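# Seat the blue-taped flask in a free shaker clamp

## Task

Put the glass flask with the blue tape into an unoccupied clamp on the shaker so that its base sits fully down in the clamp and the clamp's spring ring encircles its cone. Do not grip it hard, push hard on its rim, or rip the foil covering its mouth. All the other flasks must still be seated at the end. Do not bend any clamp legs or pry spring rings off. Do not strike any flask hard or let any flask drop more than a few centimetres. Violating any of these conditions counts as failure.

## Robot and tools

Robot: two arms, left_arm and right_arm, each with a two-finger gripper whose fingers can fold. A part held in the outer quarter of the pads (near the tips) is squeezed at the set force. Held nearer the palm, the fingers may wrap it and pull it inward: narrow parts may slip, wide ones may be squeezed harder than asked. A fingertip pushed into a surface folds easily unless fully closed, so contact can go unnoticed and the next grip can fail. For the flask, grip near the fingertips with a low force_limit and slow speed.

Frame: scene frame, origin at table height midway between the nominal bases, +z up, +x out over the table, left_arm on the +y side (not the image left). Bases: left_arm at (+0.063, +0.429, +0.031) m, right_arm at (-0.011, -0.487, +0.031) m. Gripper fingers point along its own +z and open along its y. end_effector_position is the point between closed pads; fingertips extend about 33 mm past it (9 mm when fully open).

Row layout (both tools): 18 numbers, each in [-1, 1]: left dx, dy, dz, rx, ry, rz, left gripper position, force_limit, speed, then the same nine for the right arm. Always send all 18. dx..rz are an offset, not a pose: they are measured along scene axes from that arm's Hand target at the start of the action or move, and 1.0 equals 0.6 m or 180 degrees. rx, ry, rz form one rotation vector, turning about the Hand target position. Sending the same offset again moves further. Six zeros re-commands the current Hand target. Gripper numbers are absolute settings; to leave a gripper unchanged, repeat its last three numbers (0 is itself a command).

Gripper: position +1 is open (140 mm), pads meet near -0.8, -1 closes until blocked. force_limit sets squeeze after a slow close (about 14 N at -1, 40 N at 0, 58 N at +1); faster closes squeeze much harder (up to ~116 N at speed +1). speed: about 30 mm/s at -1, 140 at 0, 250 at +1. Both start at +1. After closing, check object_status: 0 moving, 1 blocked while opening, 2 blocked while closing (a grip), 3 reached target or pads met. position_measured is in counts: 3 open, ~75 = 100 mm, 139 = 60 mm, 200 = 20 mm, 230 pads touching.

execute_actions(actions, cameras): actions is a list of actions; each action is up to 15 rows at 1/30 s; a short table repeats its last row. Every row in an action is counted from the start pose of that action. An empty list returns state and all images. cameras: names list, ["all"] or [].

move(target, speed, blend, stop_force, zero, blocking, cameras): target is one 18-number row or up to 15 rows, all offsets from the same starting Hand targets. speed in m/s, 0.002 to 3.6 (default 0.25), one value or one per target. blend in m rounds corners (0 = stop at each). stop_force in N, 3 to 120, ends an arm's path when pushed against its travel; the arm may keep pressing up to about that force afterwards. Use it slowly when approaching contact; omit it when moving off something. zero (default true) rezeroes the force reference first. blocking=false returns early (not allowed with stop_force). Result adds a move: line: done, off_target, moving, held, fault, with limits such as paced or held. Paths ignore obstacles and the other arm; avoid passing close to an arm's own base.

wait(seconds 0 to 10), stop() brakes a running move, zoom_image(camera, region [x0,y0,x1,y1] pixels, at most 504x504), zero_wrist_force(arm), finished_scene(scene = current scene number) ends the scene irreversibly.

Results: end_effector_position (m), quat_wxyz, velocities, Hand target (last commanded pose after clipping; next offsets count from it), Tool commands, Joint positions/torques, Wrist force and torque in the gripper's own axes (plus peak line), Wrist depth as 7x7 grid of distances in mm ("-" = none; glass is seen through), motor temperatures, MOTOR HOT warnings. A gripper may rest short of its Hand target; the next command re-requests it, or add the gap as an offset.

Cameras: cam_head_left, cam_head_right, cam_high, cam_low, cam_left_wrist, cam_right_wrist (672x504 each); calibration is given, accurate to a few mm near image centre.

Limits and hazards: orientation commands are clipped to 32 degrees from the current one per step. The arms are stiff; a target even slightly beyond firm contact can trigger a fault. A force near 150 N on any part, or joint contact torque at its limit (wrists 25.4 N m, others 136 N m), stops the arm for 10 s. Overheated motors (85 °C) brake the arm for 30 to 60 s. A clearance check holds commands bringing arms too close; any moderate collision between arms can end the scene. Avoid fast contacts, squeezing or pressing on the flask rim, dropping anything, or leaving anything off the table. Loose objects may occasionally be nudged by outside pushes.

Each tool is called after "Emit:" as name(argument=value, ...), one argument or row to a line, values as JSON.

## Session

Emit:
execute_actions(
  actions=[],
)

Scene clock: 0.00 s.
left_arm: end_effector_position=(+0.4830, +0.4519, +0.2276) position_measured=3 object_status=3 end_effector_quat_wxyz=(-0.405, +0.402, +0.803, -0.172) | right_arm: end_effector_position=(+0.4879, -0.1457, +0.3433) position_measured=3 object_status=3 end_effector_quat_wxyz=(-0.018, +0.805, -0.129, +0.579)
Joint positions: left_arm=[-0.166 -1.069 1.246 -0.84 -1.671 0.788] | right_arm=[0.76 -1.417 2.124 -3.344 -2.389 3.715]
Joint velocities: within noise
Joint torques (N m): no reading
Motor temperatures (°C): left_arm=[33 28 31 37 39 37] | right_arm=[31 27 33 40 39 37]
Wrist force (N): no reading
Wrist torque (N m): no reading
Wrist force, peak (N): no reading
Wrist depth (mm): cam_left_wrist=[2032 378 443 2091 453 406 1146 / 2176 1417 479 576 427 361 313 / 2798 2951 1825 484 400 341 298 / - 135 2112 457 366 150 124 / - 2292 525 410 362 315 107 / 2564 2505 476 406 346 300 275 / - 360 415 396 327 288 -] | cam_right_wrist=[2079 2079 2079 2079 1445 1436 - / 2116 2194 2394 2236 2604 2548 2418 / 2443 2394 2443 2443 1991 2061 2174 / 109 141 2135 2061 2097 - 117 / 110 1975 209 535 544 509 111 / 187 202 363 295 462 446 287 / 202 283 285 280 291 404 -]
Hand target: left_arm +0.4830, +0.4519, +0.2276; -0.405, +0.402, +0.803, -0.172 | right_arm +0.4879, -0.1457, +0.3433; -0.018, +0.805, -0.129, +0.579
Tool commands: left_gripper/position=+1.0 left_gripper/force_limit=+1.0 left_gripper/speed=+1.0 right_gripper/position=+1.0 right_gripper/force_limit=+1.0 right_gripper/speed=+1.0
camera_calibration:
cam_left_wrist: T_world_to_cam=[[0.518039, 0.603039, -0.606614, -0.376465], [0.603553, -0.760239, -0.240334, 0.104571], [-0.606102, -0.241621, -0.757799, 0.72088], [0, 0, 0, 1]] pos_world=[0.568836, 0.480702, 0.343044]
cam_right_wrist: T_world_to_cam=[[-0.186596, -0.96892, -0.162409, 0.014828], [-0.619568, 0.244351, -0.745941, 0.593747], [0.762441, -0.038566, -0.645907, -0.0122587], [0, 0, 0, 1]] pos_world=[0.37998, -0.131188, 0.43739]

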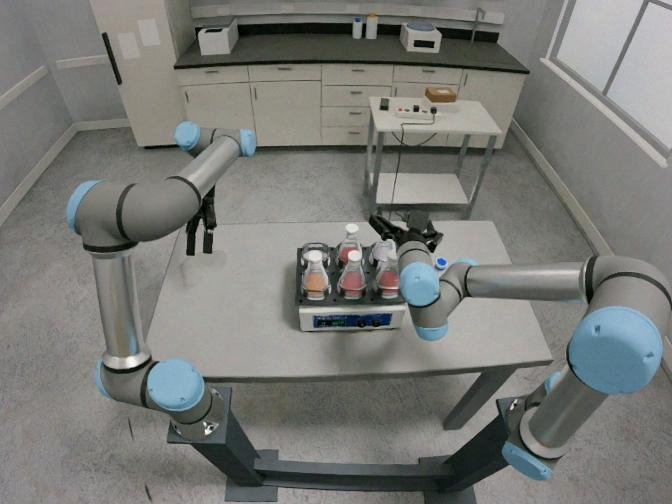

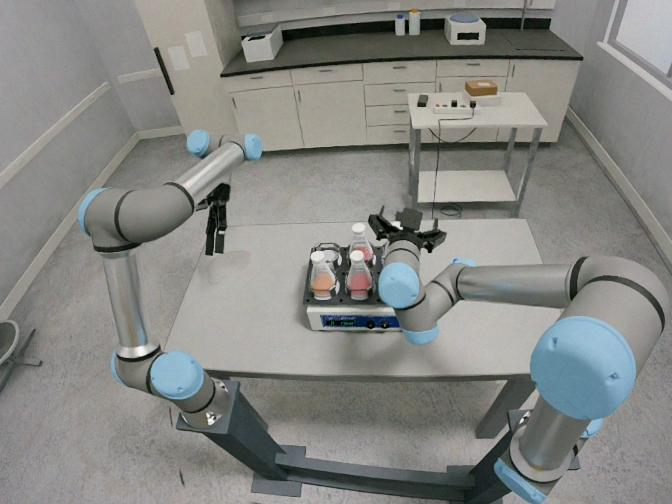

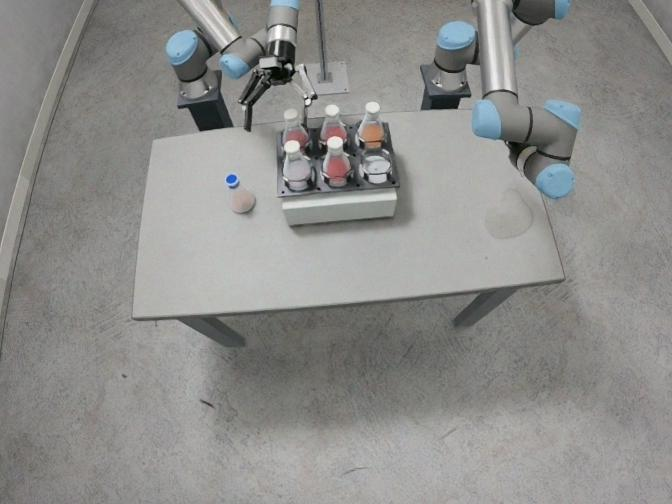

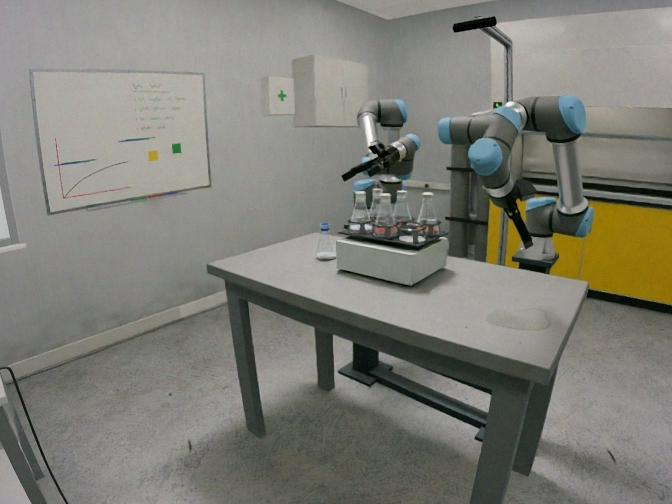

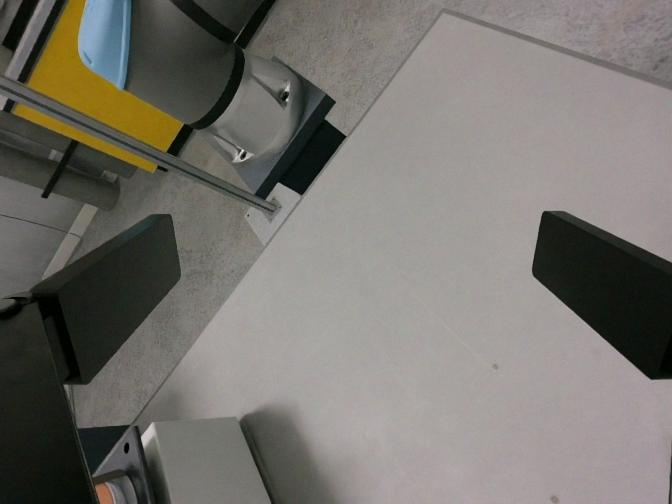

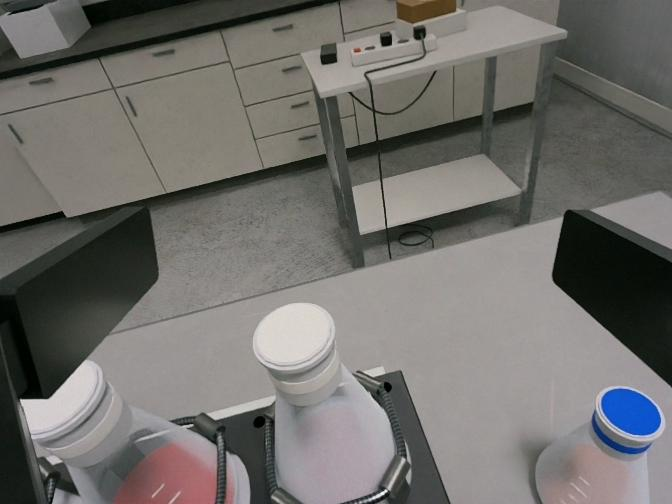

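Emit:
move(
  target=[
    [-0.1,0.1,0.2,0,0,0,1,1,1,-0.03,-0.05,0.15,0,0,0,1,1,1],
    [-0.17,0.17,0.4,0,0,0,1,1,1,-0.167,-0.38,0.0,-0.0766,0.0377,0.342,1,1,1],
  ],
  blend=[0.04,0],
  speed=0.4,
  cameras=["cam_high","cam_right_wrist","cam_left_wrist","cam_head_left"],
)

Scene clock: 24.20 s.
left_arm: end_effector_position=(+0.3811, +0.5539, +0.4676) position_measured=3 object_status=3 end_effector_quat_wxyz=(-0.405, +0.402, +0.803, -0.172) | right_arm: end_effector_position=(+0.3877, -0.3737, +0.3433) position_measured=3 object_status=3 end_effector_quat_wxyz=(-0.211, +0.785, +0.366, +0.452)
Joint positions: left_arm=[-0.018 -1.259 0.897 -0.297 -1.554 0.878] | right_arm=[-0.962 -2.283 2.217 -1.077 -0.584 1.07]
Joint torques (N m): left_arm=[-6.54 -41.48 -14.53 -1.02 -1.81 -2.24] | right_arm=[12.73 12.99 -24.91 -0.44 2.2 -1.69]
Wrist force (N): left_arm=[0.0 0.5 0.4] | right_arm=[0.0 0.2 0.5]
Wrist torque (N m): left_arm=[0.09 0.01 -0.06] | right_arm=[0.04 0.01 -0.08]
Wrist force, peak (N): left_arm=[-4.0 1.9 0.6] | right_arm=[2.4 -1.5 -1.1]
Wrist depth (mm): cam_left_wrist=[176 195 265 2505 1941 1632 1436 / 2244 2367 296 428 1857 1561 1363 / 2872 2693 2872 477 1810 1475 1290 / - 135 2292 592 1632 149 124 / - 2762 2316 1890 578 544 106 / - 2659 2154 1825 - - - / - 2534 1958 663 - 482 -] | cam_right_wrist=[437 536 422 2821 2663 2495 2025 / 516 445 499 790 2257 2346 2174 / 646 421 432 486 - 1975 1927 / - 131 461 545 591 - 122 / 110 428 491 516 498 514 111 / - 465 476 459 440 457 447 / - - 426 424 416 414 417]
Hand target: left_arm +0.3810, +0.5539, +0.4676; -0.405, +0.402, +0.803, -0.172 | right_arm +0.3877, -0.3737, +0.3433; -0.211, +0.785, +0.366, +0.452
Off the commanded pose: left_arm 0.000 m, 0 deg | right_arm 0.000 m, 0 deg.
move: done
camera_calibration:
cam_left_wrist: T_world_to_cam=[[0.518001, 0.603024, -0.60666, -0.239608], [0.603538, -0.760245, -0.240353, 0.301395], [-0.606149, -0.241639, -0.757756, 0.865666], [0, 0, 0, 1]] pos_world=[0.466936, 0.582802, 0.583044]
cam_right_wrist: T_world_to_cam=[[0.768467, -0.639707, 0.0152612, -0.533069], [-0.492806, -0.606875, -0.623575, 0.178139], [0.408167, 0.471676, -0.781615, 0.429944], [0, 0, 0, 1]] pos_world=[0.321946, -0.435694, 0.455269]
Images, in order (width x height): cam_head_left 672x504, cam_high 672x504, cam_left_wrist 672x504, cam_right_wrist 672x504.

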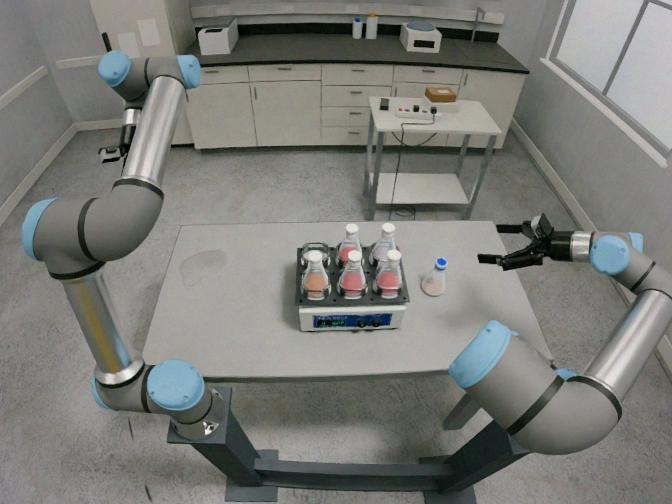

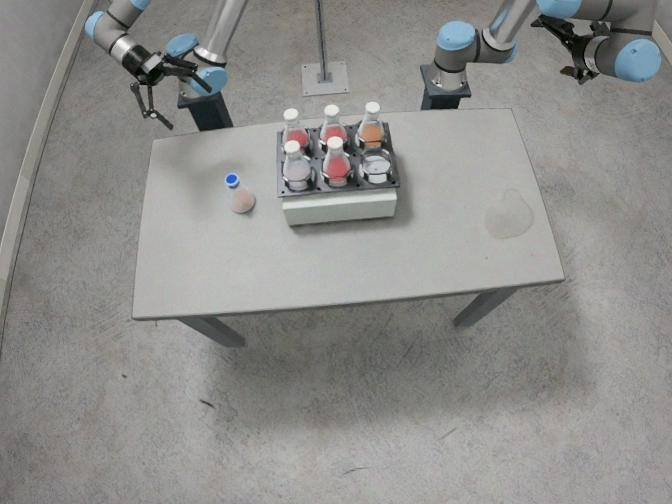

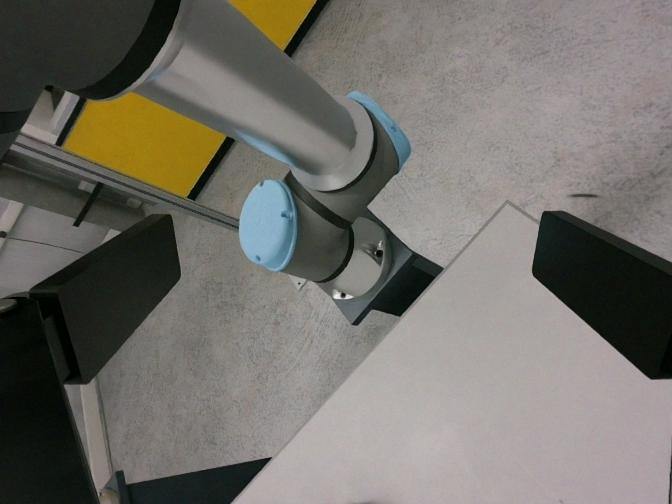

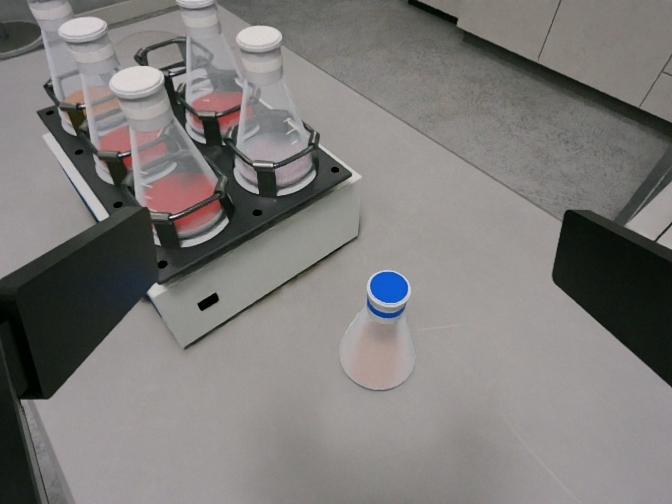

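Emit:
move(
  target=[0,0,0,0,0,0,1,1,1,0.0688,-0.0242,-0.275,0,0,0,1,1,1],
  speed=0.35,
  cameras=["cam_right_wrist"],
)

Emit:
zoom_image(
  camera="cam_right_wrist",
  region=[220, 100, 520, 400],
)

Scene clock: 33.87 s.
left_arm: end_effector_position=(+0.3810, +0.5539, +0.4676) position_measured=3 object_status=3 end_effector_quat_wxyz=(-0.405, +0.402, +0.803, -0.172) | right_arm: end_effector_position=(+0.4289, -0.3881, +0.1783) position_measured=3 object_status=3 end_effector_quat_wxyz=(-0.211, +0.785, +0.366, +0.452)
Joint positions: left_arm=[-0.018 -1.259 0.897 -0.297 -1.554 0.878] | right_arm=[-0.858 -1.963 2.573 -1.906 -0.548 1.252]
Joint torques (N m): left_arm=[-7.2 -44.95 -13.43 1.52 -1.63 -2.21] | right_arm=[-13.46 -1.13 -15.06 -3.56 3.09 0.46]
Wrist force (N): left_arm=[-0.2 0.3 0.3] | right_arm=[0.0 -0.1 0.4]
Wrist torque (N m): left_arm=[0.05 0.04 -0.06] | right_arm=[-0.06 0.06 -0.01]
Wrist force, peak (N): left_arm=[0.4 0.5 0.3] | right_arm=[3.4 -0.6 -1.0]
Wrist depth (mm): cam_left_wrist=[176 194 265 2595 1995 1608 1417 / 2267 2267 299 433 1841 1550 1372 / 3122 2693 2693 478 1795 1496 1306 / - 135 2341 592 1596 149 124 / - 2693 2316 1906 621 545 107 / - 2798 2154 716 635 509 471 / - 2534 2448 657 608 499 -] | cam_right_wrist=[268 287 323 366 2788 2236 2008 / 279 306 350 398 506 2043 2079 / 291 333 395 246 416 430 413 / 109 141 376 402 378 371 123 / 110 316 325 316 324 327 111 / 284 289 291 296 300 293 287 / 262 263 262 262 264 263 264]
Hand target: left_arm +0.3810, +0.5539, +0.4676; -0.405, +0.402, +0.803, -0.172 | right_arm +0.4290, -0.3882, +0.1783; -0.211, +0.785, +0.366, +0.452
Off the commanded pose: left_arm 0.000 m, 0 deg | right_arm 0.000 m, 0 deg.
move: done
camera_calibration:
cam_right_wrist: T_world_to_cam=[[0.768657, -0.63948, 0.0152389, -0.571525], [-0.492584, -0.60695, -0.623677, 0.0867168], [0.408078, 0.471887, -0.781534, 0.291063], [0, 0, 0, 1]] pos_world=[0.363246, -0.450195, 0.290269]
Images, in order (width x height): cam_right_wrist 672x504.

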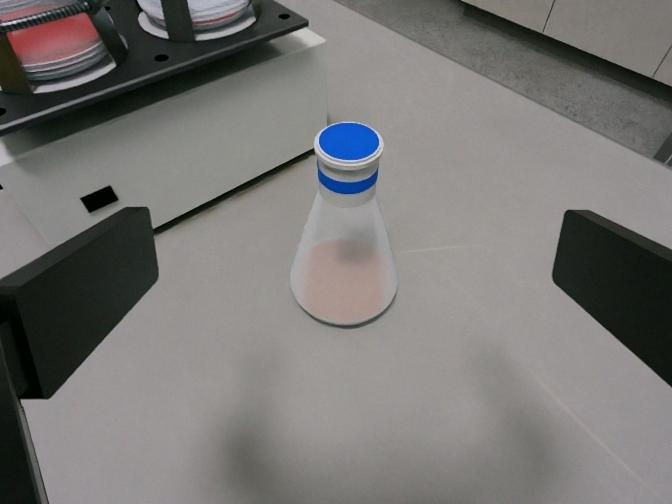

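Scaled by 1.680 from the camera's 672x504 image, which has a finer 960x720 frame.

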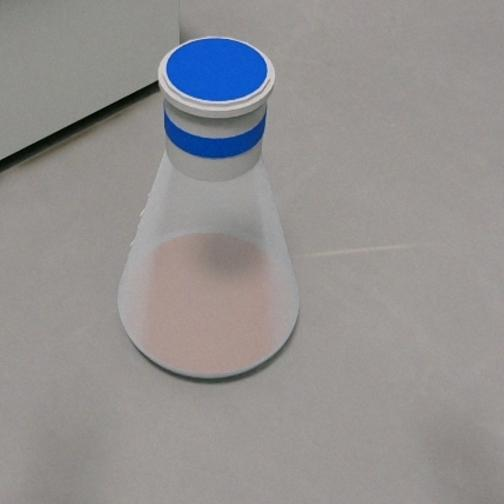

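Emit:
move(
  target=[0,0,0,0,0,0,1,1,1,0.0928,0.1112,-0.079,0,0,0,1,1,1],
  speed=0.2,
)

Emit:
move(
  target=[0,0,0,0,0,0,1,1,1,0,0,0,0,0,0,-1,-1,-1],
)

Emit:
wait(
  seconds=1,
  cameras=["cam_right_wrist"],
)

Scene clock: 46.33 s.
left_arm: end_effector_position=(+0.3810, +0.5539, +0.4676) position_measured=3 object_status=3 end_effector_quat_wxyz=(-0.405, +0.402, +0.803, -0.172) | right_arm: end_effector_position=(+0.4846, -0.3214, +0.1308) position_measured=3 object_status=3 end_effector_quat_wxyz=(-0.211, +0.785, +0.366, +0.452)
Joint positions: left_arm=[-0.018 -1.259 0.897 -0.297 -1.554 0.878] | right_arm=[-0.542 -1.49 2.624 -2.959 -0.545 1.868]
Joint torques (N m): left_arm=[-6.47 -44.01 -14.21 1.6 -1.58 -2.27] | right_arm=[-13 -26.83 -22.13 -4.22 3.03 1.44]
Wrist force (N): left_arm=[0.0 0.2 0.2] | right_arm=[-0.1 0.2 0.5]
Wrist torque (N m): left_arm=[0.05 -0.01 -0.06] | right_arm=[0.01 0.05 -0.03]
Wrist force, peak (N): left_arm=[0.0 0.7 0.2] | right_arm=[-0.1 0.2 2.9]
Wrist depth (mm): cam_left_wrist=[176 195 265 2393 1941 1644 1408 / 2221 2292 299 429 1890 1584 1338 / 2872 2505 2834 473 1751 1465 1298 / - 135 2316 590 1608 150 124 / - 2564 2267 1857 623 554 107 / - 2727 2292 695 584 515 467 / - 2505 2032 669 560 492 -] | cam_right_wrist=[215 216 255 469 2370 2257 1927 / 216 233 269 389 419 404 1991 / 226 255 307 146 354 355 356 / 113 141 313 149 308 299 122 / 110 264 - - 271 271 112 / 237 242 241 233 239 245 238 / 219 220 220 219 220 220 224]
Hand target: left_arm +0.3810, +0.5539, +0.4676; -0.405, +0.402, +0.803, -0.172 | right_arm +0.4846, -0.3215, +0.1309; -0.211, +0.785, +0.366, +0.452
Off the commanded pose: left_arm 0.000 m, 0 deg | right_arm 0.000 m, 0 deg.
move: done

Scene clock: 50.17 s.
left_arm: end_effector_position=(+0.3810, +0.5539, +0.4676) position_measured=3 object_status=3 end_effector_quat_wxyz=(-0.405, +0.402, +0.803, -0.172) | right_arm: end_effector_position=(+0.4846, -0.3215, +0.1309) position_measured=178 object_status=2 end_effector_quat_wxyz=(-0.211, +0.785, +0.366, +0.452)
Joint positions: left_arm=[-0.018 -1.259 0.897 -0.297 -1.554 0.878] | right_arm=[-0.542 -1.49 2.624 -2.959 -0.545 1.868]
Joint torques (N m): left_arm=[-7.09 -43.8 -13.83 1.28 -1.51 -2.18] | right_arm=[-12.67 -27.89 -20.91 -4.05 3.14 1.55]
Wrist force (N): left_arm=[-0.1 0.2 0.4] | right_arm=[0.1 0.1 0.3]
Wrist torque (N m): left_arm=[0.04 0.02 -0.07] | right_arm=[-0.03 0.03 -0.07]
Wrist force, peak (N): left_arm=[0.0 0.6 0.5] | right_arm=[-0.5 0.2 0.9]
Wrist depth (mm): cam_left_wrist=[176 194 265 2505 1906 1644 1436 / 2154 2198 299 430 1825 1584 1372 / 3077 2659 2727 473 1751 1475 1298 / 3531 135 2420 587 1584 149 124 / - 2693 2341 1906 603 545 107 / - 2992 2154 1890 585 507 472 / - 2393 1906 655 584 497 -] | cam_right_wrist=[- 217 255 471 2576 2215 1975 / 216 234 270 394 430 435 1942 / 224 256 298 142 343 357 349 / 250 282 107 149 130 310 310 / - 81 76 245 115 85 77 / - 73 - 234 - - 69 / - - - 219 - - -]
Hand target: left_arm +0.3810, +0.5539, +0.4676; -0.405, +0.402, +0.803, -0.172 | right_arm +0.4846, -0.3215, +0.1309; -0.211, +0.785, +0.366, +0.452
Off the commanded pose: left_arm 0.000 m, 0 deg | right_arm 0.000 m, 0 deg.
move: done

Scene clock: 51.17 s.
left_arm: end_effector_position=(+0.3810, +0.5539, +0.4676) position_measured=3 object_status=3 end_effector_quat_wxyz=(-0.405, +0.402, +0.803, -0.172) | right_arm: end_effector_position=(+0.4846, -0.3215, +0.1309) position_measured=178 object_status=2 end_effector_quat_wxyz=(-0.211, +0.785, +0.366, +0.452)
Joint positions: left_arm=[-0.018 -1.259 0.897 -0.297 -1.554 0.878] | right_arm=[-0.542 -1.49 2.624 -2.959 -0.545 1.868]
Joint torques (N m): left_arm=[-7.26 -44.41 -13.41 1.46 -1.52 -2.09] | right_arm=[-11.49 -26.38 -17.85 -2.42 2.96 1.58]
Wrist force (N): left_arm=[-0.3 0.3 0.3] | right_arm=[0.1 0.2 0.6]
Wrist torque (N m): left_arm=[0.06 0.06 -0.06] | right_arm=[-0.02 0.03 -0.07]
Wrist force, peak (N): left_arm=[-0.2 0.5 0.2] | right_arm=[0.0 0.2 0.7]
Wrist depth (mm): cam_left_wrist=[175 195 266 2476 1941 1670 1436 / 2198 2341 296 428 1795 1561 1355 / 2872 2595 2727 474 1751 1475 1313 / - 135 2393 585 1596 150 124 / - 2659 2393 1906 619 543 107 / - 2872 2154 690 592 514 - / - 2534 1290 651 568 487 -] | cam_right_wrist=[218 217 258 515 2323 2257 1991 / 216 235 269 306 418 422 1959 / 225 256 298 143 365 371 356 / 250 281 107 149 130 300 310 / - 80 76 262 - 85 77 / - 72 - 231 - - 69 / - - - 220 - - -]
Hand target: left_arm +0.3810, +0.5539, +0.4676; -0.405, +0.402, +0.803, -0.172 | right_arm +0.4846, -0.3215, +0.1309; -0.211, +0.785, +0.366, +0.452
Tool commands: left_gripper/position=+1.0 left_gripper/force_limit=+1.0 left_gripper/speed=+1.0 right_gripper/position=-1.0 right_gripper/force_limit=-1.0 right_gripper/speed=-1.0
Off the commanded pose: left_arm 0.000 m, 0 deg | right_arm 0.000 m, 0 deg.
wait: 1.00 s; at rest by 0.17 s
camera_calibration:
cam_right_wrist: T_world_to_cam=[[0.768524, -0.639641, 0.0151708, -0.570953], [-0.492696, -0.606766, -0.623767, 0.125215], [0.408192, 0.471906, -0.781463, 0.199756], [0, 0, 0, 1]] pos_world=[0.418946, -0.383495, 0.242869]
Images, in order (width x height): cam_right_wrist 672x504.

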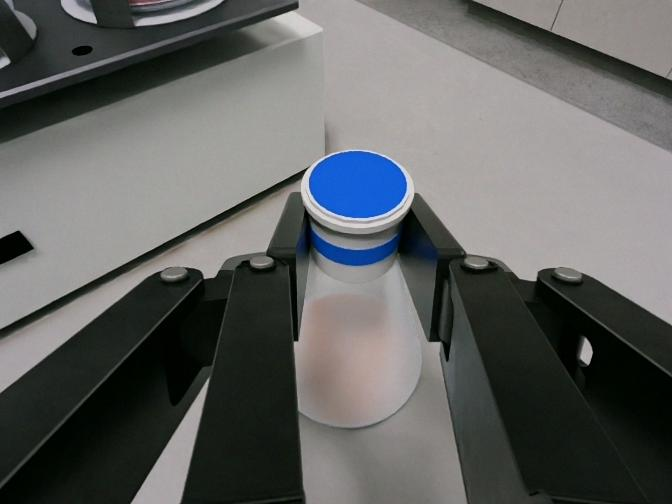

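Emit:
move(
  target=[
    [0,0,0,0,0,0,1,1,1,0,0,0,0,0,0,-0.98,-0.02,-1],
    [0,0,0,0,0,0,1,1,1,0,0,0.55,0,0,0,-0.98,-0.02,-1],
    [0,0,0,0,0,0,1,1,1,-0.14,0.43,0.56,0,0,0,-0.98,-0.02,-1],
  ],
  blend=[0,0.04,0],
  speed=0.25,
  cameras=["cam_right_wrist","cam_high","cam_head_left","cam_low"],
)

Emit:
zoom_image(
  camera="cam_head_left",
  region=[280, 210, 430, 335],
)

Scene clock: 60.13 s.
left_arm: end_effector_position=(+0.3810, +0.5539, +0.4676) position_measured=3 object_status=3 end_effector_quat_wxyz=(-0.405, +0.402, +0.803, -0.172) | right_arm: end_effector_position=(+0.4007, -0.0635, +0.4669) position_measured=178 object_status=2 end_effector_quat_wxyz=(-0.211, +0.785, +0.366, +0.452)
Joint positions: left_arm=[-0.018 -1.259 0.897 -0.297 -1.554 0.878] | right_arm=[0.318 -1.934 2.062 -2.67 -1.094 2.838]
Joint torques (N m): left_arm=[-7.71 -43.08 -14.53 1.3 -1.62 -2.08] | right_arm=[9.03 -15.58 -20.59 -4.5 -0.71 1.16]
Wrist force (N): left_arm=[-0.1 0.4 0.3] | right_arm=[-1.4 0.4 1.5]
Wrist torque (N m): left_arm=[0.07 0.01 -0.06] | right_arm=[0.08 0.02 -0.01]
Wrist force, peak (N): left_arm=[0.2 0.5 0.4] | right_arm=[-4.4 -0.3 3.1]
Wrist depth (mm): cam_left_wrist=[176 195 266 2316 1995 1644 1417 / 2221 2292 298 431 1873 1517 1346 / 2762 2659 2872 477 1766 1417 1330 / 3531 135 2267 592 1572 149 124 / - 2762 2341 1941 610 537 106 / - 2693 2198 699 578 515 469 / - 2659 1338 699 564 495 -] | cam_right_wrist=[3537 3485 2890 2962 2821 2323 1942 / 2257 2521 2495 2521 2495 2443 2215 / 2116 846 - 143 2154 2135 2097 / - 745 100 149 130 1837 1837 / - 80 76 252 - 85 77 / - 72 - 240 - - 69 / - - - 386 - - -]
Hand target: left_arm +0.3810, +0.5539, +0.4676; -0.405, +0.402, +0.803, -0.172 | right_arm +0.4006, -0.0635, +0.4669; -0.211, +0.785, +0.366, +0.452
Off the commanded pose: left_arm 0.000 m, 0 deg | right_arm 0.000 m, 0 deg.
move: done
camera_calibration:
cam_right_wrist: T_world_to_cam=[[0.768588, -0.639565, 0.0151504, -0.346531], [-0.492692, -0.60686, -0.623679, 0.449835], [0.408077, 0.471888, -0.781534, 0.374988], [0, 0, 0, 1]] pos_world=[0.334946, -0.125595, 0.578869]
Images, in order (width x height): cam_head_left 672x504, cam_high 672x504, cam_low 672x504, cam_right_wrist 672x504.

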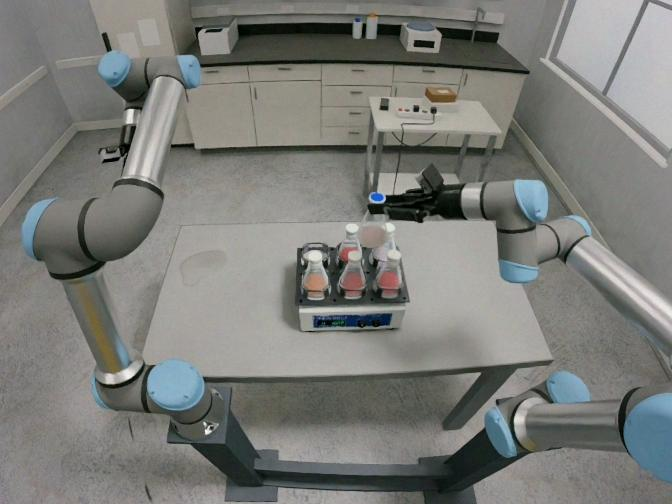

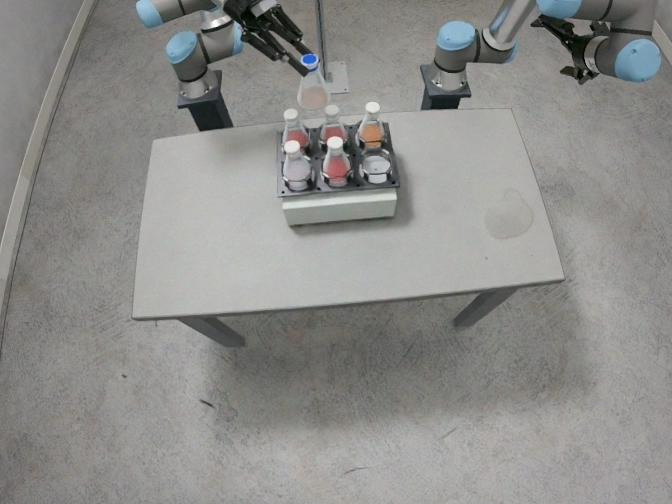

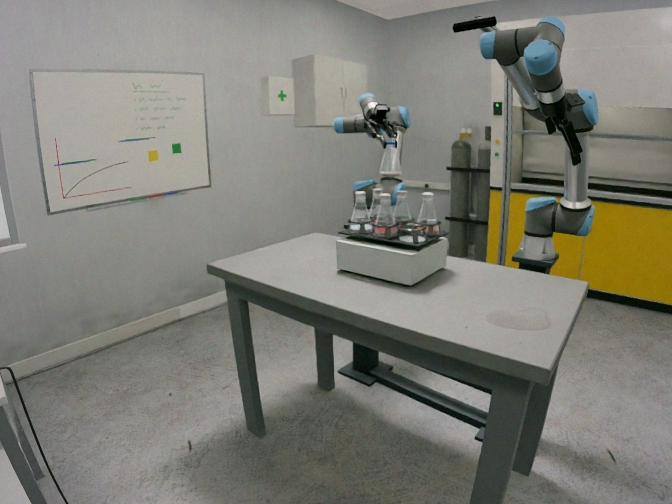

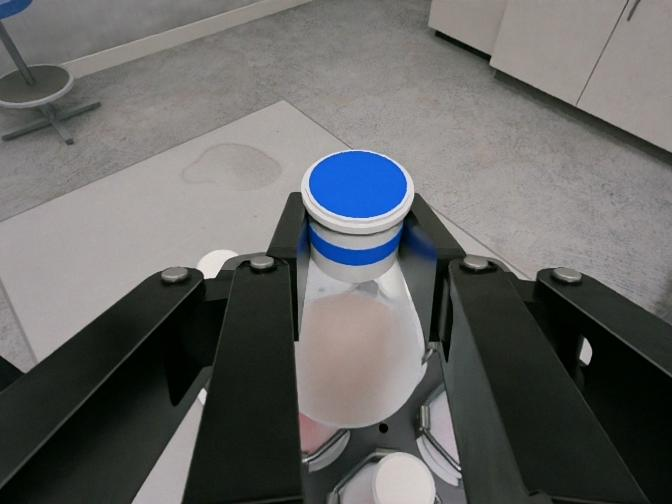

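Scaled by 3.360 from the camera's 672x504 image, which has a finer 960x720 frame.

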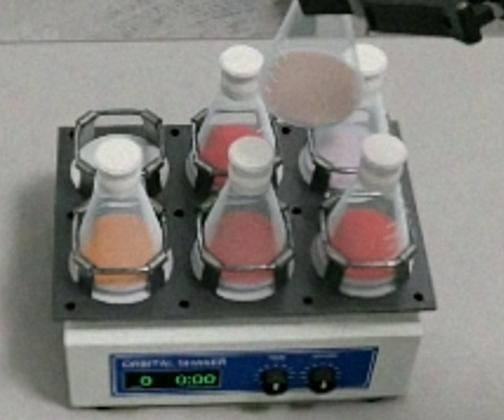

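Emit:
move(
  target=[0,0,0,0,0,0,1,1,1,0.137,-0.224,0,0,0,0,-0.98,-0.02,-1],
  speed=0.25,
  cameras=["cam_right_wrist"],
)

Emit:
zoom_image(
  camera="cam_right_wrist",
  region=[60, 120, 310, 310],
)

Scene clock: 77.33 s.
left_arm: end_effector_position=(+0.3810, +0.5539, +0.4676) position_measured=3 object_status=3 end_effector_quat_wxyz=(-0.405, +0.402, +0.803, -0.172) | right_arm: end_effector_position=(+0.4829, -0.1978, +0.4669) position_measured=178 object_status=2 end_effector_quat_wxyz=(-0.211, +0.785, +0.366, +0.452)
Joint positions: left_arm=[-0.018 -1.259 0.897 -0.297 -1.554 0.878] | right_arm=[-0.155 -1.962 2.037 -2.37 -0.734 2.444]
Joint torques (N m): left_arm=[-7.35 -44.68 -14.08 1.04 -1.49 -2.02] | right_arm=[-8.09 -21.43 -20.25 -3.5 2.69 -0.84]
Wrist force (N): left_arm=[-0.1 0.2 0.2] | right_arm=[-1.3 0.0 1.2]
Wrist torque (N m): left_arm=[0.04 0.02 -0.06] | right_arm=[0.02 -0.04 -0.07]
Wrist force, peak (N): left_arm=[0.1 0.6 0.4] | right_arm=[-0.7 -2.7 2.3]
Wrist depth (mm): cam_left_wrist=[176 195 265 2476 2013 1608 1408 / 2198 2244 298 429 1841 1550 1363 / 2834 2693 2659 472 1723 1465 1298 / - 135 2448 589 1584 149 124 / - 2727 2393 1810 624 543 106 / - 2727 2198 695 598 517 468 / - 2595 1941 671 581 506 -] | cam_right_wrist=[2154 3000 3118 3038 2855 2236 1975 / 2370 2548 2693 2495 2443 2418 2061 / - - - 142 2135 2097 2194 / 417 514 101 149 130 1881 1823 / - 81 76 252 - 85 77 / - 72 - 233 - - 69 / - - - 499 - - -]
Hand target: left_arm +0.3810, +0.5539, +0.4676; -0.405, +0.402, +0.803, -0.172 | right_arm +0.4828, -0.1979, +0.4669; -0.211, +0.785, +0.366, +0.452
Off the commanded pose: left_arm 0.000 m, 0 deg | right_arm 0.000 m, 0 deg.
move: done
camera_calibration:
cam_right_wrist: T_world_to_cam=[[0.768461, -0.639717, 0.0151714, -0.495601], [-0.492806, -0.606775, -0.623672, 0.408899], [0.408179, 0.471791, -0.781539, 0.404754], [0, 0, 0, 1]] pos_world=[0.417146, -0.259894, 0.578869]
Images, in order (width x height): cam_right_wrist 672x504.

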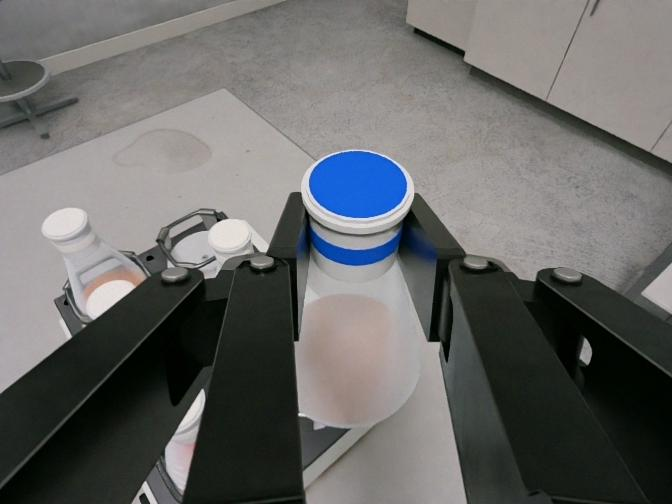

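Scaled by 2.016 from the camera's 672x504 image, which has a finer 960x720 frame.

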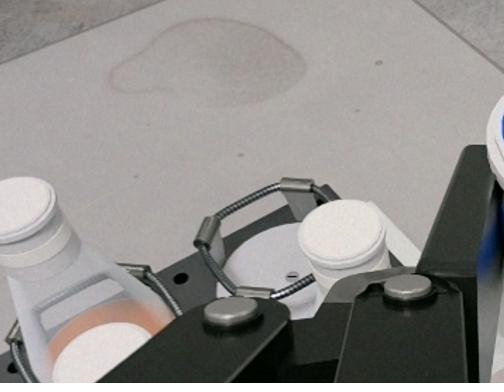

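Emit:
move(
  target=[
    [0,0,0,0,0,0,1,1,1,0.009,0.49,0,-0.0357,-0.0426,0,-0.98,-0.02,-1],
    [0,0,0,0,0,0,1,1,1,0.009,0.49,-0.22,-0.0357,-0.0426,0,-0.98,-0.02,-1],
  ],
  blend=[0.02,0],
  speed=[0.25,0.12],
  cameras=["cam_right_wrist","cam_head_left","cam_high","cam_low"],
)

Emit:
zoom_image(
  camera="cam_high",
  region=[270, 80, 420, 200],
)

Emit:
zoom_image(
  camera="cam_head_left",
  region=[280, 210, 430, 335],
)

Emit:
zoom_image(
  camera="cam_low",
  region=[330, 160, 460, 260],
)

Scene clock: 94.73 s.
left_arm: end_effector_position=(+0.3810, +0.5539, +0.4676) position_measured=3 object_status=3 end_effector_quat_wxyz=(-0.405, +0.402, +0.803, -0.172) | right_arm: end_effector_position=(+0.4882, +0.0961, +0.3348) position_measured=178 object_status=2 end_effector_quat_wxyz=(-0.142, +0.764, +0.404, +0.483)
Joint positions: left_arm=[-0.018 -1.259 0.897 -0.297 -1.554 0.878] | right_arm=[0.646 -1.34 1.89 -3.172 -1.457 2.876]
Joint torques (N m): left_arm=[-7.59 -44.77 -13.96 1.04 -1.23 -2.06] | right_arm=[-12.88 -46 -31.61 -4.16 -0.12 0.52]
Wrist force (N): left_arm=[-0.2 0.3 0.4] | right_arm=[-0.9 -0.4 1.9]
Wrist torque (N m): left_arm=[0.05 0.05 -0.06] | right_arm=[0.03 -0.10 -0.01]
Wrist force, peak (N): left_arm=[-0.1 0.6 0.2] | right_arm=[-2.9 -0.9 2.7]
Wrist depth (mm): cam_left_wrist=[176 194 267 2393 2013 1608 1417 / 2267 2316 297 403 1890 1572 1346 / 2834 2693 2798 477 1710 1446 1290 / - 135 2476 585 1632 150 124 / - 2659 2367 1873 614 545 106 / 2911 2834 2176 1795 585 515 473 / - 2534 1224 663 574 478 -] | cam_right_wrist=[2135 2418 2521 2724 2633 2257 1896 / 1881 2043 729 2301 2394 2323 1991 / 562 584 - 143 2061 2215 1991 / - 537 106 150 130 1896 2116 / - 81 76 257 - 85 77 / - 72 - 235 - - 69 / - - - 270 - - -]
Hand target: left_arm +0.3810, +0.5539, +0.4676; -0.405, +0.402, +0.803, -0.172 | right_arm +0.4882, +0.0961, +0.3349; -0.142, +0.764, +0.404, +0.483
Off the commanded pose: left_arm 0.000 m, 0 deg | right_arm 0.000 m, 0 deg.
move: done
camera_calibration:
cam_right_wrist: T_world_to_cam=[[0.754854, -0.628164, 0.188693, -0.362262], [-0.409878, -0.676375, -0.611978, 0.469848], [0.51205, 0.384613, -0.768035, 0.113808], [0, 0, 0, 1]] pos_world=[0.40776, 0.0464613, 0.443302]
Images, in order (width x height): cam_head_left 672x504, cam_high 672x504, cam_low 672x504, cam_right_wrist 672x504.

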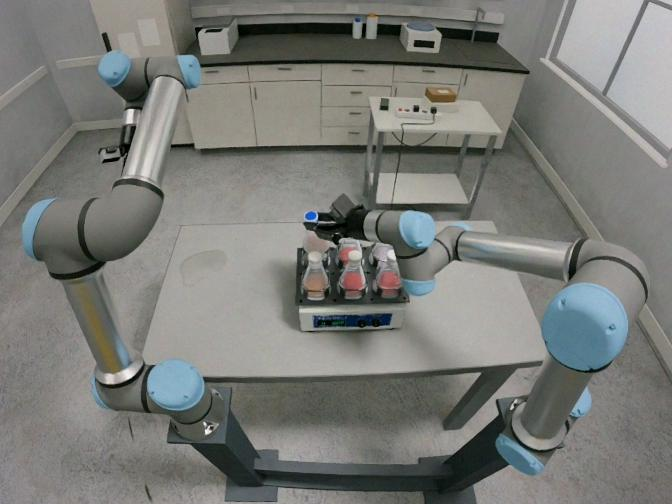

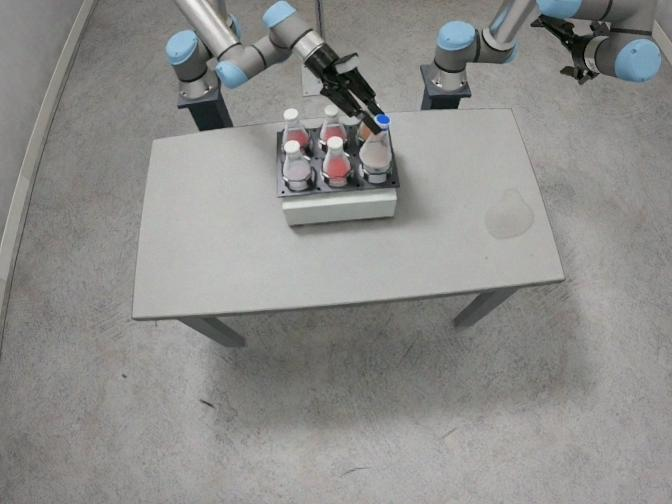

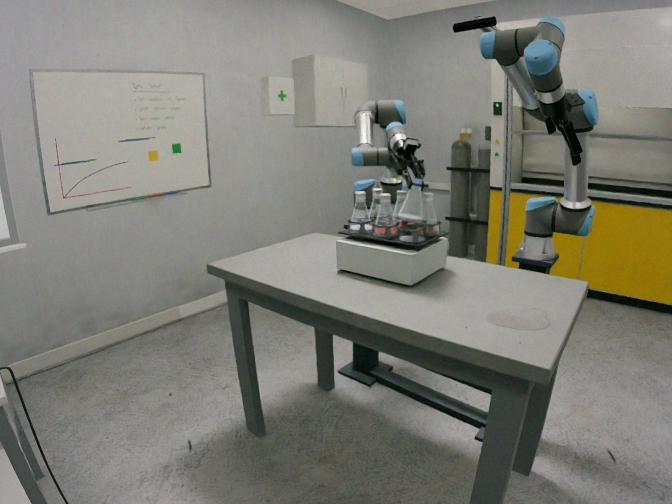

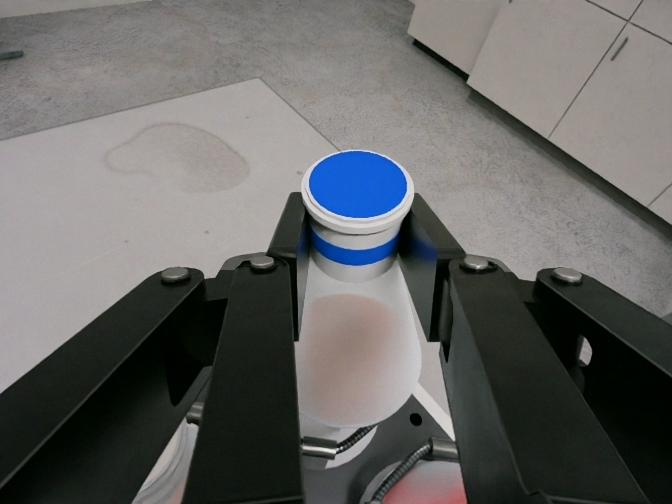

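Scaled by 3.360 from the camera's 672x504 image, which has a finer 960x720 frame.

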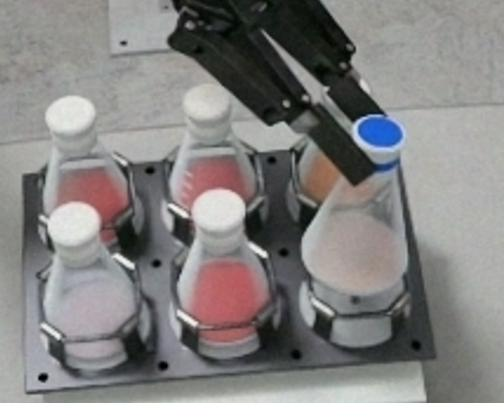

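Scaled by 3.360 from the camera's 672x504 image, which has a finer 960x720 frame.

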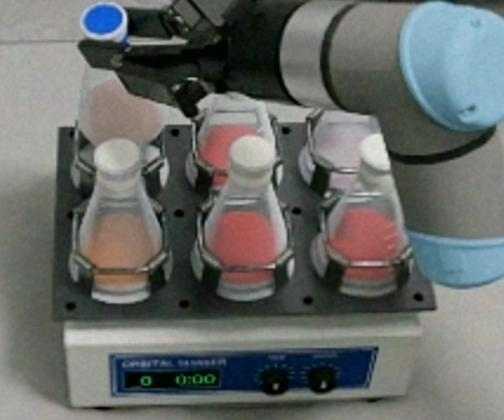

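Scaled by 3.877 from the camera's 672x504 image, which has a finer 960x720 frame.

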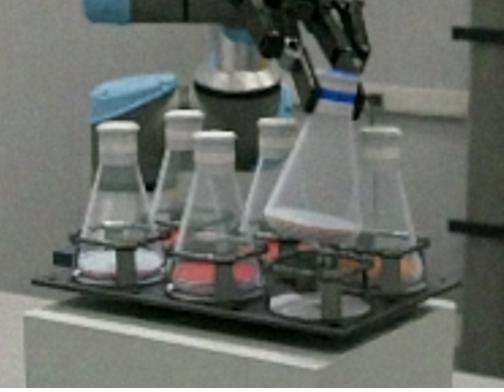

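Emit:
move(
  target=[0,0,0,0,0,0,1,1,1,0,0,-0.0498,0,0,0,-0.98,-0.02,-1],
  speed=0.025,
  stop_force=12,
  cameras=["cam_low","cam_high"],
)

Emit:
zoom_image(
  camera="cam_low",
  region=[330, 160, 460, 260],
)

Emit:
zoom_image(
  camera="cam_high",
  region=[330, 100, 420, 200],
)

Scene clock: 101.77 s.
left_arm: end_effector_position=(+0.3810, +0.5539, +0.4676) position_measured=3 object_status=3 end_effector_quat_wxyz=(-0.405, +0.402, +0.803, -0.172) | right_arm: end_effector_position=(+0.4882, +0.0961, +0.3050) position_measured=178 object_status=2 end_effector_quat_wxyz=(-0.142, +0.764, +0.404, +0.483)
Joint positions: left_arm=[-0.018 -1.259 0.897 -0.297 -1.554 0.878] | right_arm=[0.646 -1.298 1.927 -3.25 -1.457 2.876]
Joint torques (N m): left_arm=[-7.78 -43.28 -14.56 1.06 -1.35 -1.97] | right_arm=[-4.36 -44.54 -29.33 -1.32 0.22 1.07]
Wrist force (N): left_arm=[-0.2 0.4 0.2] | right_arm=[3.8 -0.3 -0.3]
Wrist torque (N m): left_arm=[0.08 0.05 -0.06] | right_arm=[-0.09 0.03 -0.13]
Wrist force, peak (N): left_arm=[-0.1 0.6 0.3] | right_arm=[5.9 -0.4 -1.4]
Wrist depth (mm): cam_left_wrist=[176 194 265 2448 2013 1644 1446 / 2244 2316 297 431 1810 1620 1346 / 2798 2534 2872 478 1683 1475 1290 / - 135 2448 592 1632 150 124 / - 2762 2316 1857 614 552 106 / - 2727 2176 699 614 510 470 / - 2393 2420 624 557 493 -] | cam_right_wrist=[2215 2323 2633 2756 2663 2215 1866 / 1795 668 - 2236 2469 2323 2061 / 539 563 - 142 2008 2194 2135 / - 467 99 149 130 1881 1991 / - 80 76 264 - 85 77 / - 72 - 230 - - 69 / - - - 248 - - -]
Hand target: left_arm +0.3810, +0.5539, +0.4676; -0.405, +0.402, +0.803, -0.172 | right_arm +0.4882, +0.0961, +0.3050; -0.142, +0.764, +0.404, +0.483
Off the commanded pose: left_arm 0.000 m, 0 deg | right_arm 0.000 m, 0 deg.
move: done
Images, in order (width x height): cam_high 672x504, cam_low 672x504.

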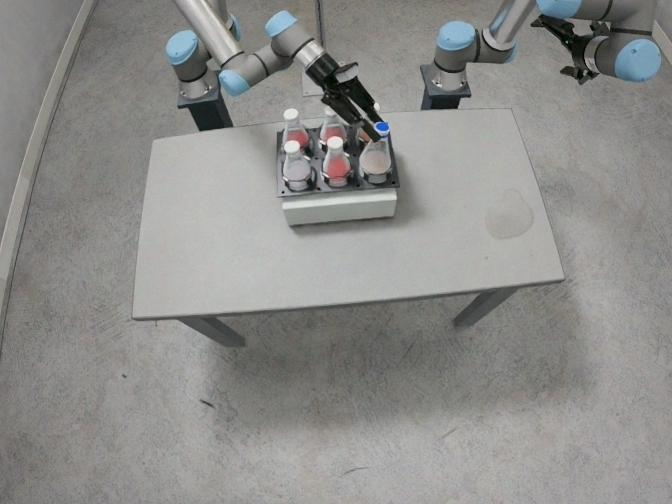

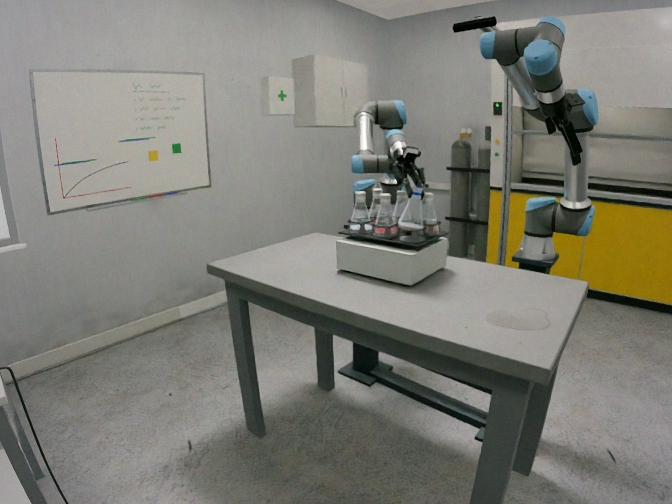

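Scaled by 3.877 from the camera's 672x504 image, which has a finer 960x720 frame.

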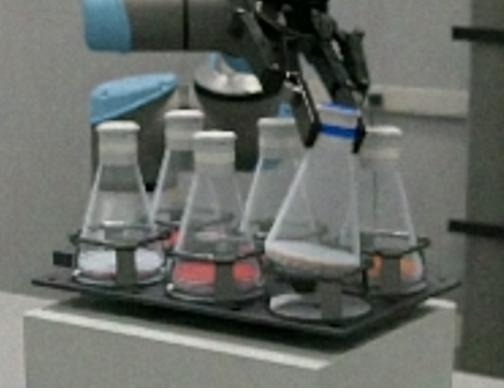

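Scaled by 5.040 from the camera's 672x504 image, which has a finer 960x720 frame.

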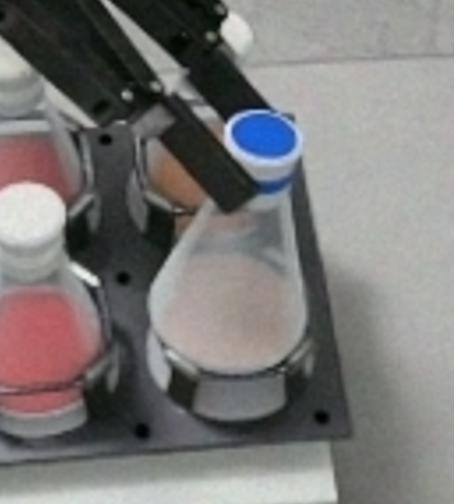

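Emit:
move(
  target=[0,0,0,0,0,0,1,1,1,-0.0166,0.0139,0,0,0,0,-0.98,-0.02,-1],
  speed=0.015,
  stop_force=14,
)

Emit:
move(
  target=[0,0,0,0,0,0,1,1,1,0,0,-0.055,0,0,0,-0.98,-0.02,-1],
  speed=0.015,
  stop_force=25,
  cameras=["cam_low","cam_high"],
)

Emit:
zoom_image(
  camera="cam_low",
  region=[330, 160, 460, 260],
)

Emit:
zoom_image(
  camera="cam_high",
  region=[330, 100, 420, 200],
)

Scene clock: 107.60 s.
left_arm: end_effector_position=(+0.3810, +0.5539, +0.4676) position_measured=3 object_status=3 end_effector_quat_wxyz=(-0.405, +0.402, +0.803, -0.172) | right_arm: end_effector_position=(+0.4798, +0.1032, +0.3051) position_measured=178 object_status=2 end_effector_quat_wxyz=(-0.142, +0.764, +0.404, +0.483)
Joint positions: left_arm=[-0.018 -1.259 0.897 -0.297 -1.554 0.878] | right_arm=[0.668 -1.297 1.925 -3.251 -1.477 2.888]
Joint torques (N m): left_arm=[-7.9 -44.74 -14.73 0.88 -1.38 -1.7] | right_arm=[-2.82 -39.77 -10.35 0.27 3.53 -0.35]
Wrist force (N): left_arm=[-0.2 0.1 0.2] | right_arm=[3.7 13.2 -0.4]
Wrist torque (N m): left_arm=[0.02 0.05 -0.06] | right_arm=[-1.05 0.01 -1.12]
Wrist force, peak (N): left_arm=[0.0 0.5 0.4] | right_arm=[4.8 14.8 -1.1]
Wrist depth (mm): cam_left_wrist=[176 194 265 2448 1976 1644 1427 / 2176 2221 299 430 1857 1572 1346 / 2798 2534 2727 474 1723 1436 1290 / 3168 135 2393 590 1584 149 124 / - 2727 2367 1906 617 550 106 / - 2762 2071 1841 581 517 471 / - 2627 2267 695 561 497 -] | cam_right_wrist=[2116 2346 2521 2926 2724 2116 1851 / 1911 - 681 2346 2495 2301 1975 / 503 - 598 144 2043 2301 2174 / 466 480 100 147 132 1896 1991 / - 81 76 251 113 85 78 / - 73 - 237 - - 69 / - - - 253 - - -]
Hand target: left_arm +0.3810, +0.5539, +0.4676; -0.405, +0.402, +0.803, -0.172 | right_arm +0.4798, +0.1032, +0.3051; -0.142, +0.764, +0.404, +0.483 (not the last commanded pose)
Off the commanded pose: left_arm 0.000 m, 0 deg | right_arm 0.002 m, 0 deg.
move: contact (right_arm)

Scene clock: 110.27 s.
left_arm: end_effector_position=(+0.3810, +0.5539, +0.4676) position_measured=3 object_status=3 end_effector_quat_wxyz=(-0.405, +0.402, +0.803, -0.172) | right_arm: end_effector_position=(+0.4799, +0.1033, +0.2820) position_measured=178 object_status=2 end_effector_quat_wxyz=(-0.142, +0.764, +0.404, +0.483)
Joint positions: left_arm=[-0.018 -1.259 0.897 -0.297 -1.554 0.878] | right_arm=[0.668 -1.261 1.95 -3.314 -1.477 2.888]
Joint torques (N m): left_arm=[-7.45 -43.85 -14.08 0.87 -1.44 -1.81] | right_arm=[2.47 -26.76 -13.5 5.66 2.95 -1.57]
Wrist force (N): left_arm=[-0.1 0.3 0.1] | right_arm=[21.5 17.5 -14.4]
Wrist torque (N m): left_arm=[0.05 0.03 -0.06] | right_arm=[0.24 -1.61 0.08]
Wrist force, peak (N): left_arm=[-0.2 0.4 0.4] | right_arm=[29.0 19.8 -23.2]
Wrist depth (mm): cam_left_wrist=[176 195 264 2393 1976 1620 1408 / 2198 2367 297 429 1810 1572 1363 / 2911 2659 2911 478 1751 1496 1290 / - 135 2267 592 709 149 124 / - 2727 2393 1923 610 543 106 / - 2762 2221 1795 578 514 468 / - 2505 1995 709 578 481 -] | cam_right_wrist=[2135 2279 2576 2756 2604 2194 1881 / 572 605 635 2443 2346 2394 1942 / 491 511 - 144 1975 2135 2174 / 440 463 100 149 131 1866 1911 / - 80 76 253 113 85 77 / - 72 - 231 - - 69 / - - - 226 - - -]
Hand target: left_arm +0.3810, +0.5539, +0.4676; -0.405, +0.402, +0.803, -0.172 | right_arm +0.4798, +0.1033, +0.2818; -0.142, +0.764, +0.404, +0.483 (not the last commanded pose)
Off the commanded pose: left_arm 0.000 m, 0 deg | right_arm 0.010 m, 0 deg.
move: contact (right_arm)
Images, in order (width x height): cam_high 672x504, cam_low 672x504.

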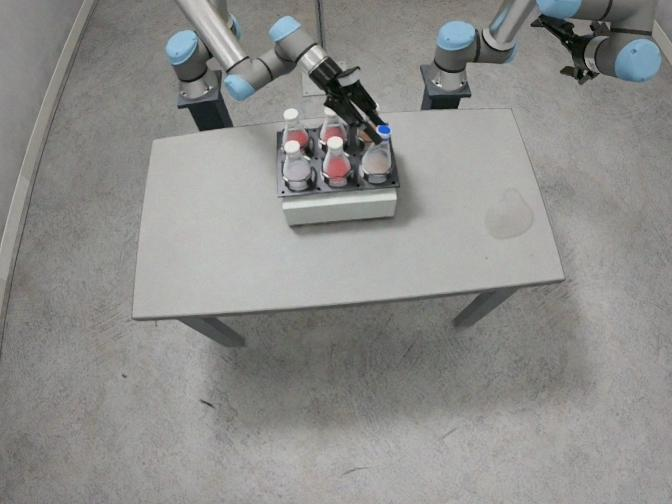

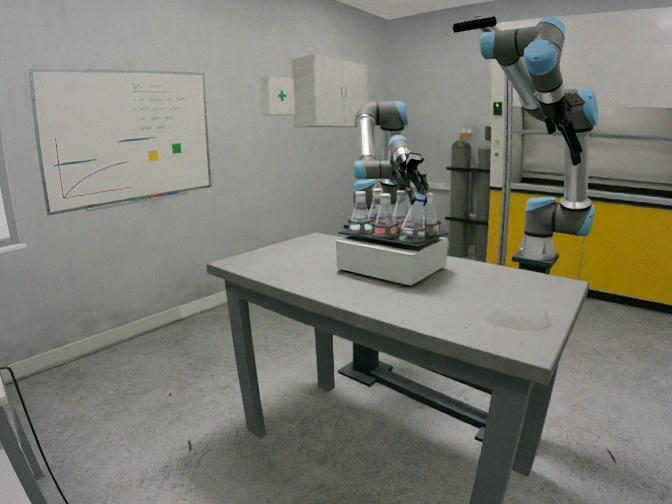

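Scaled by 3.877 from the camera's 672x504 image, which has a finer 960x720 frame.

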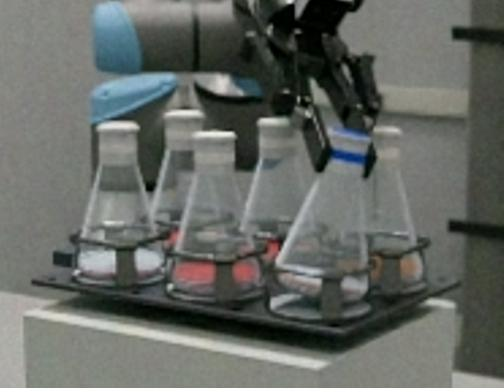

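Scaled by 5.040 from the camera's 672x504 image, which has a finer 960x720 frame.

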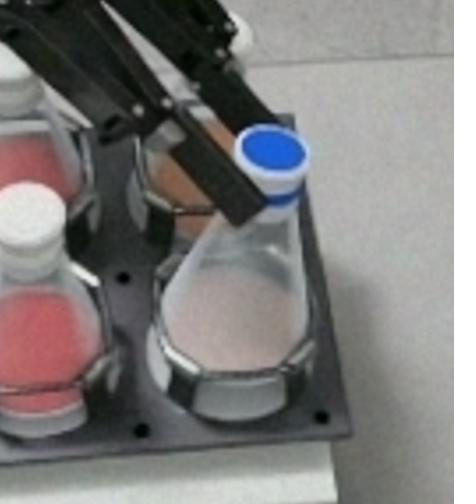

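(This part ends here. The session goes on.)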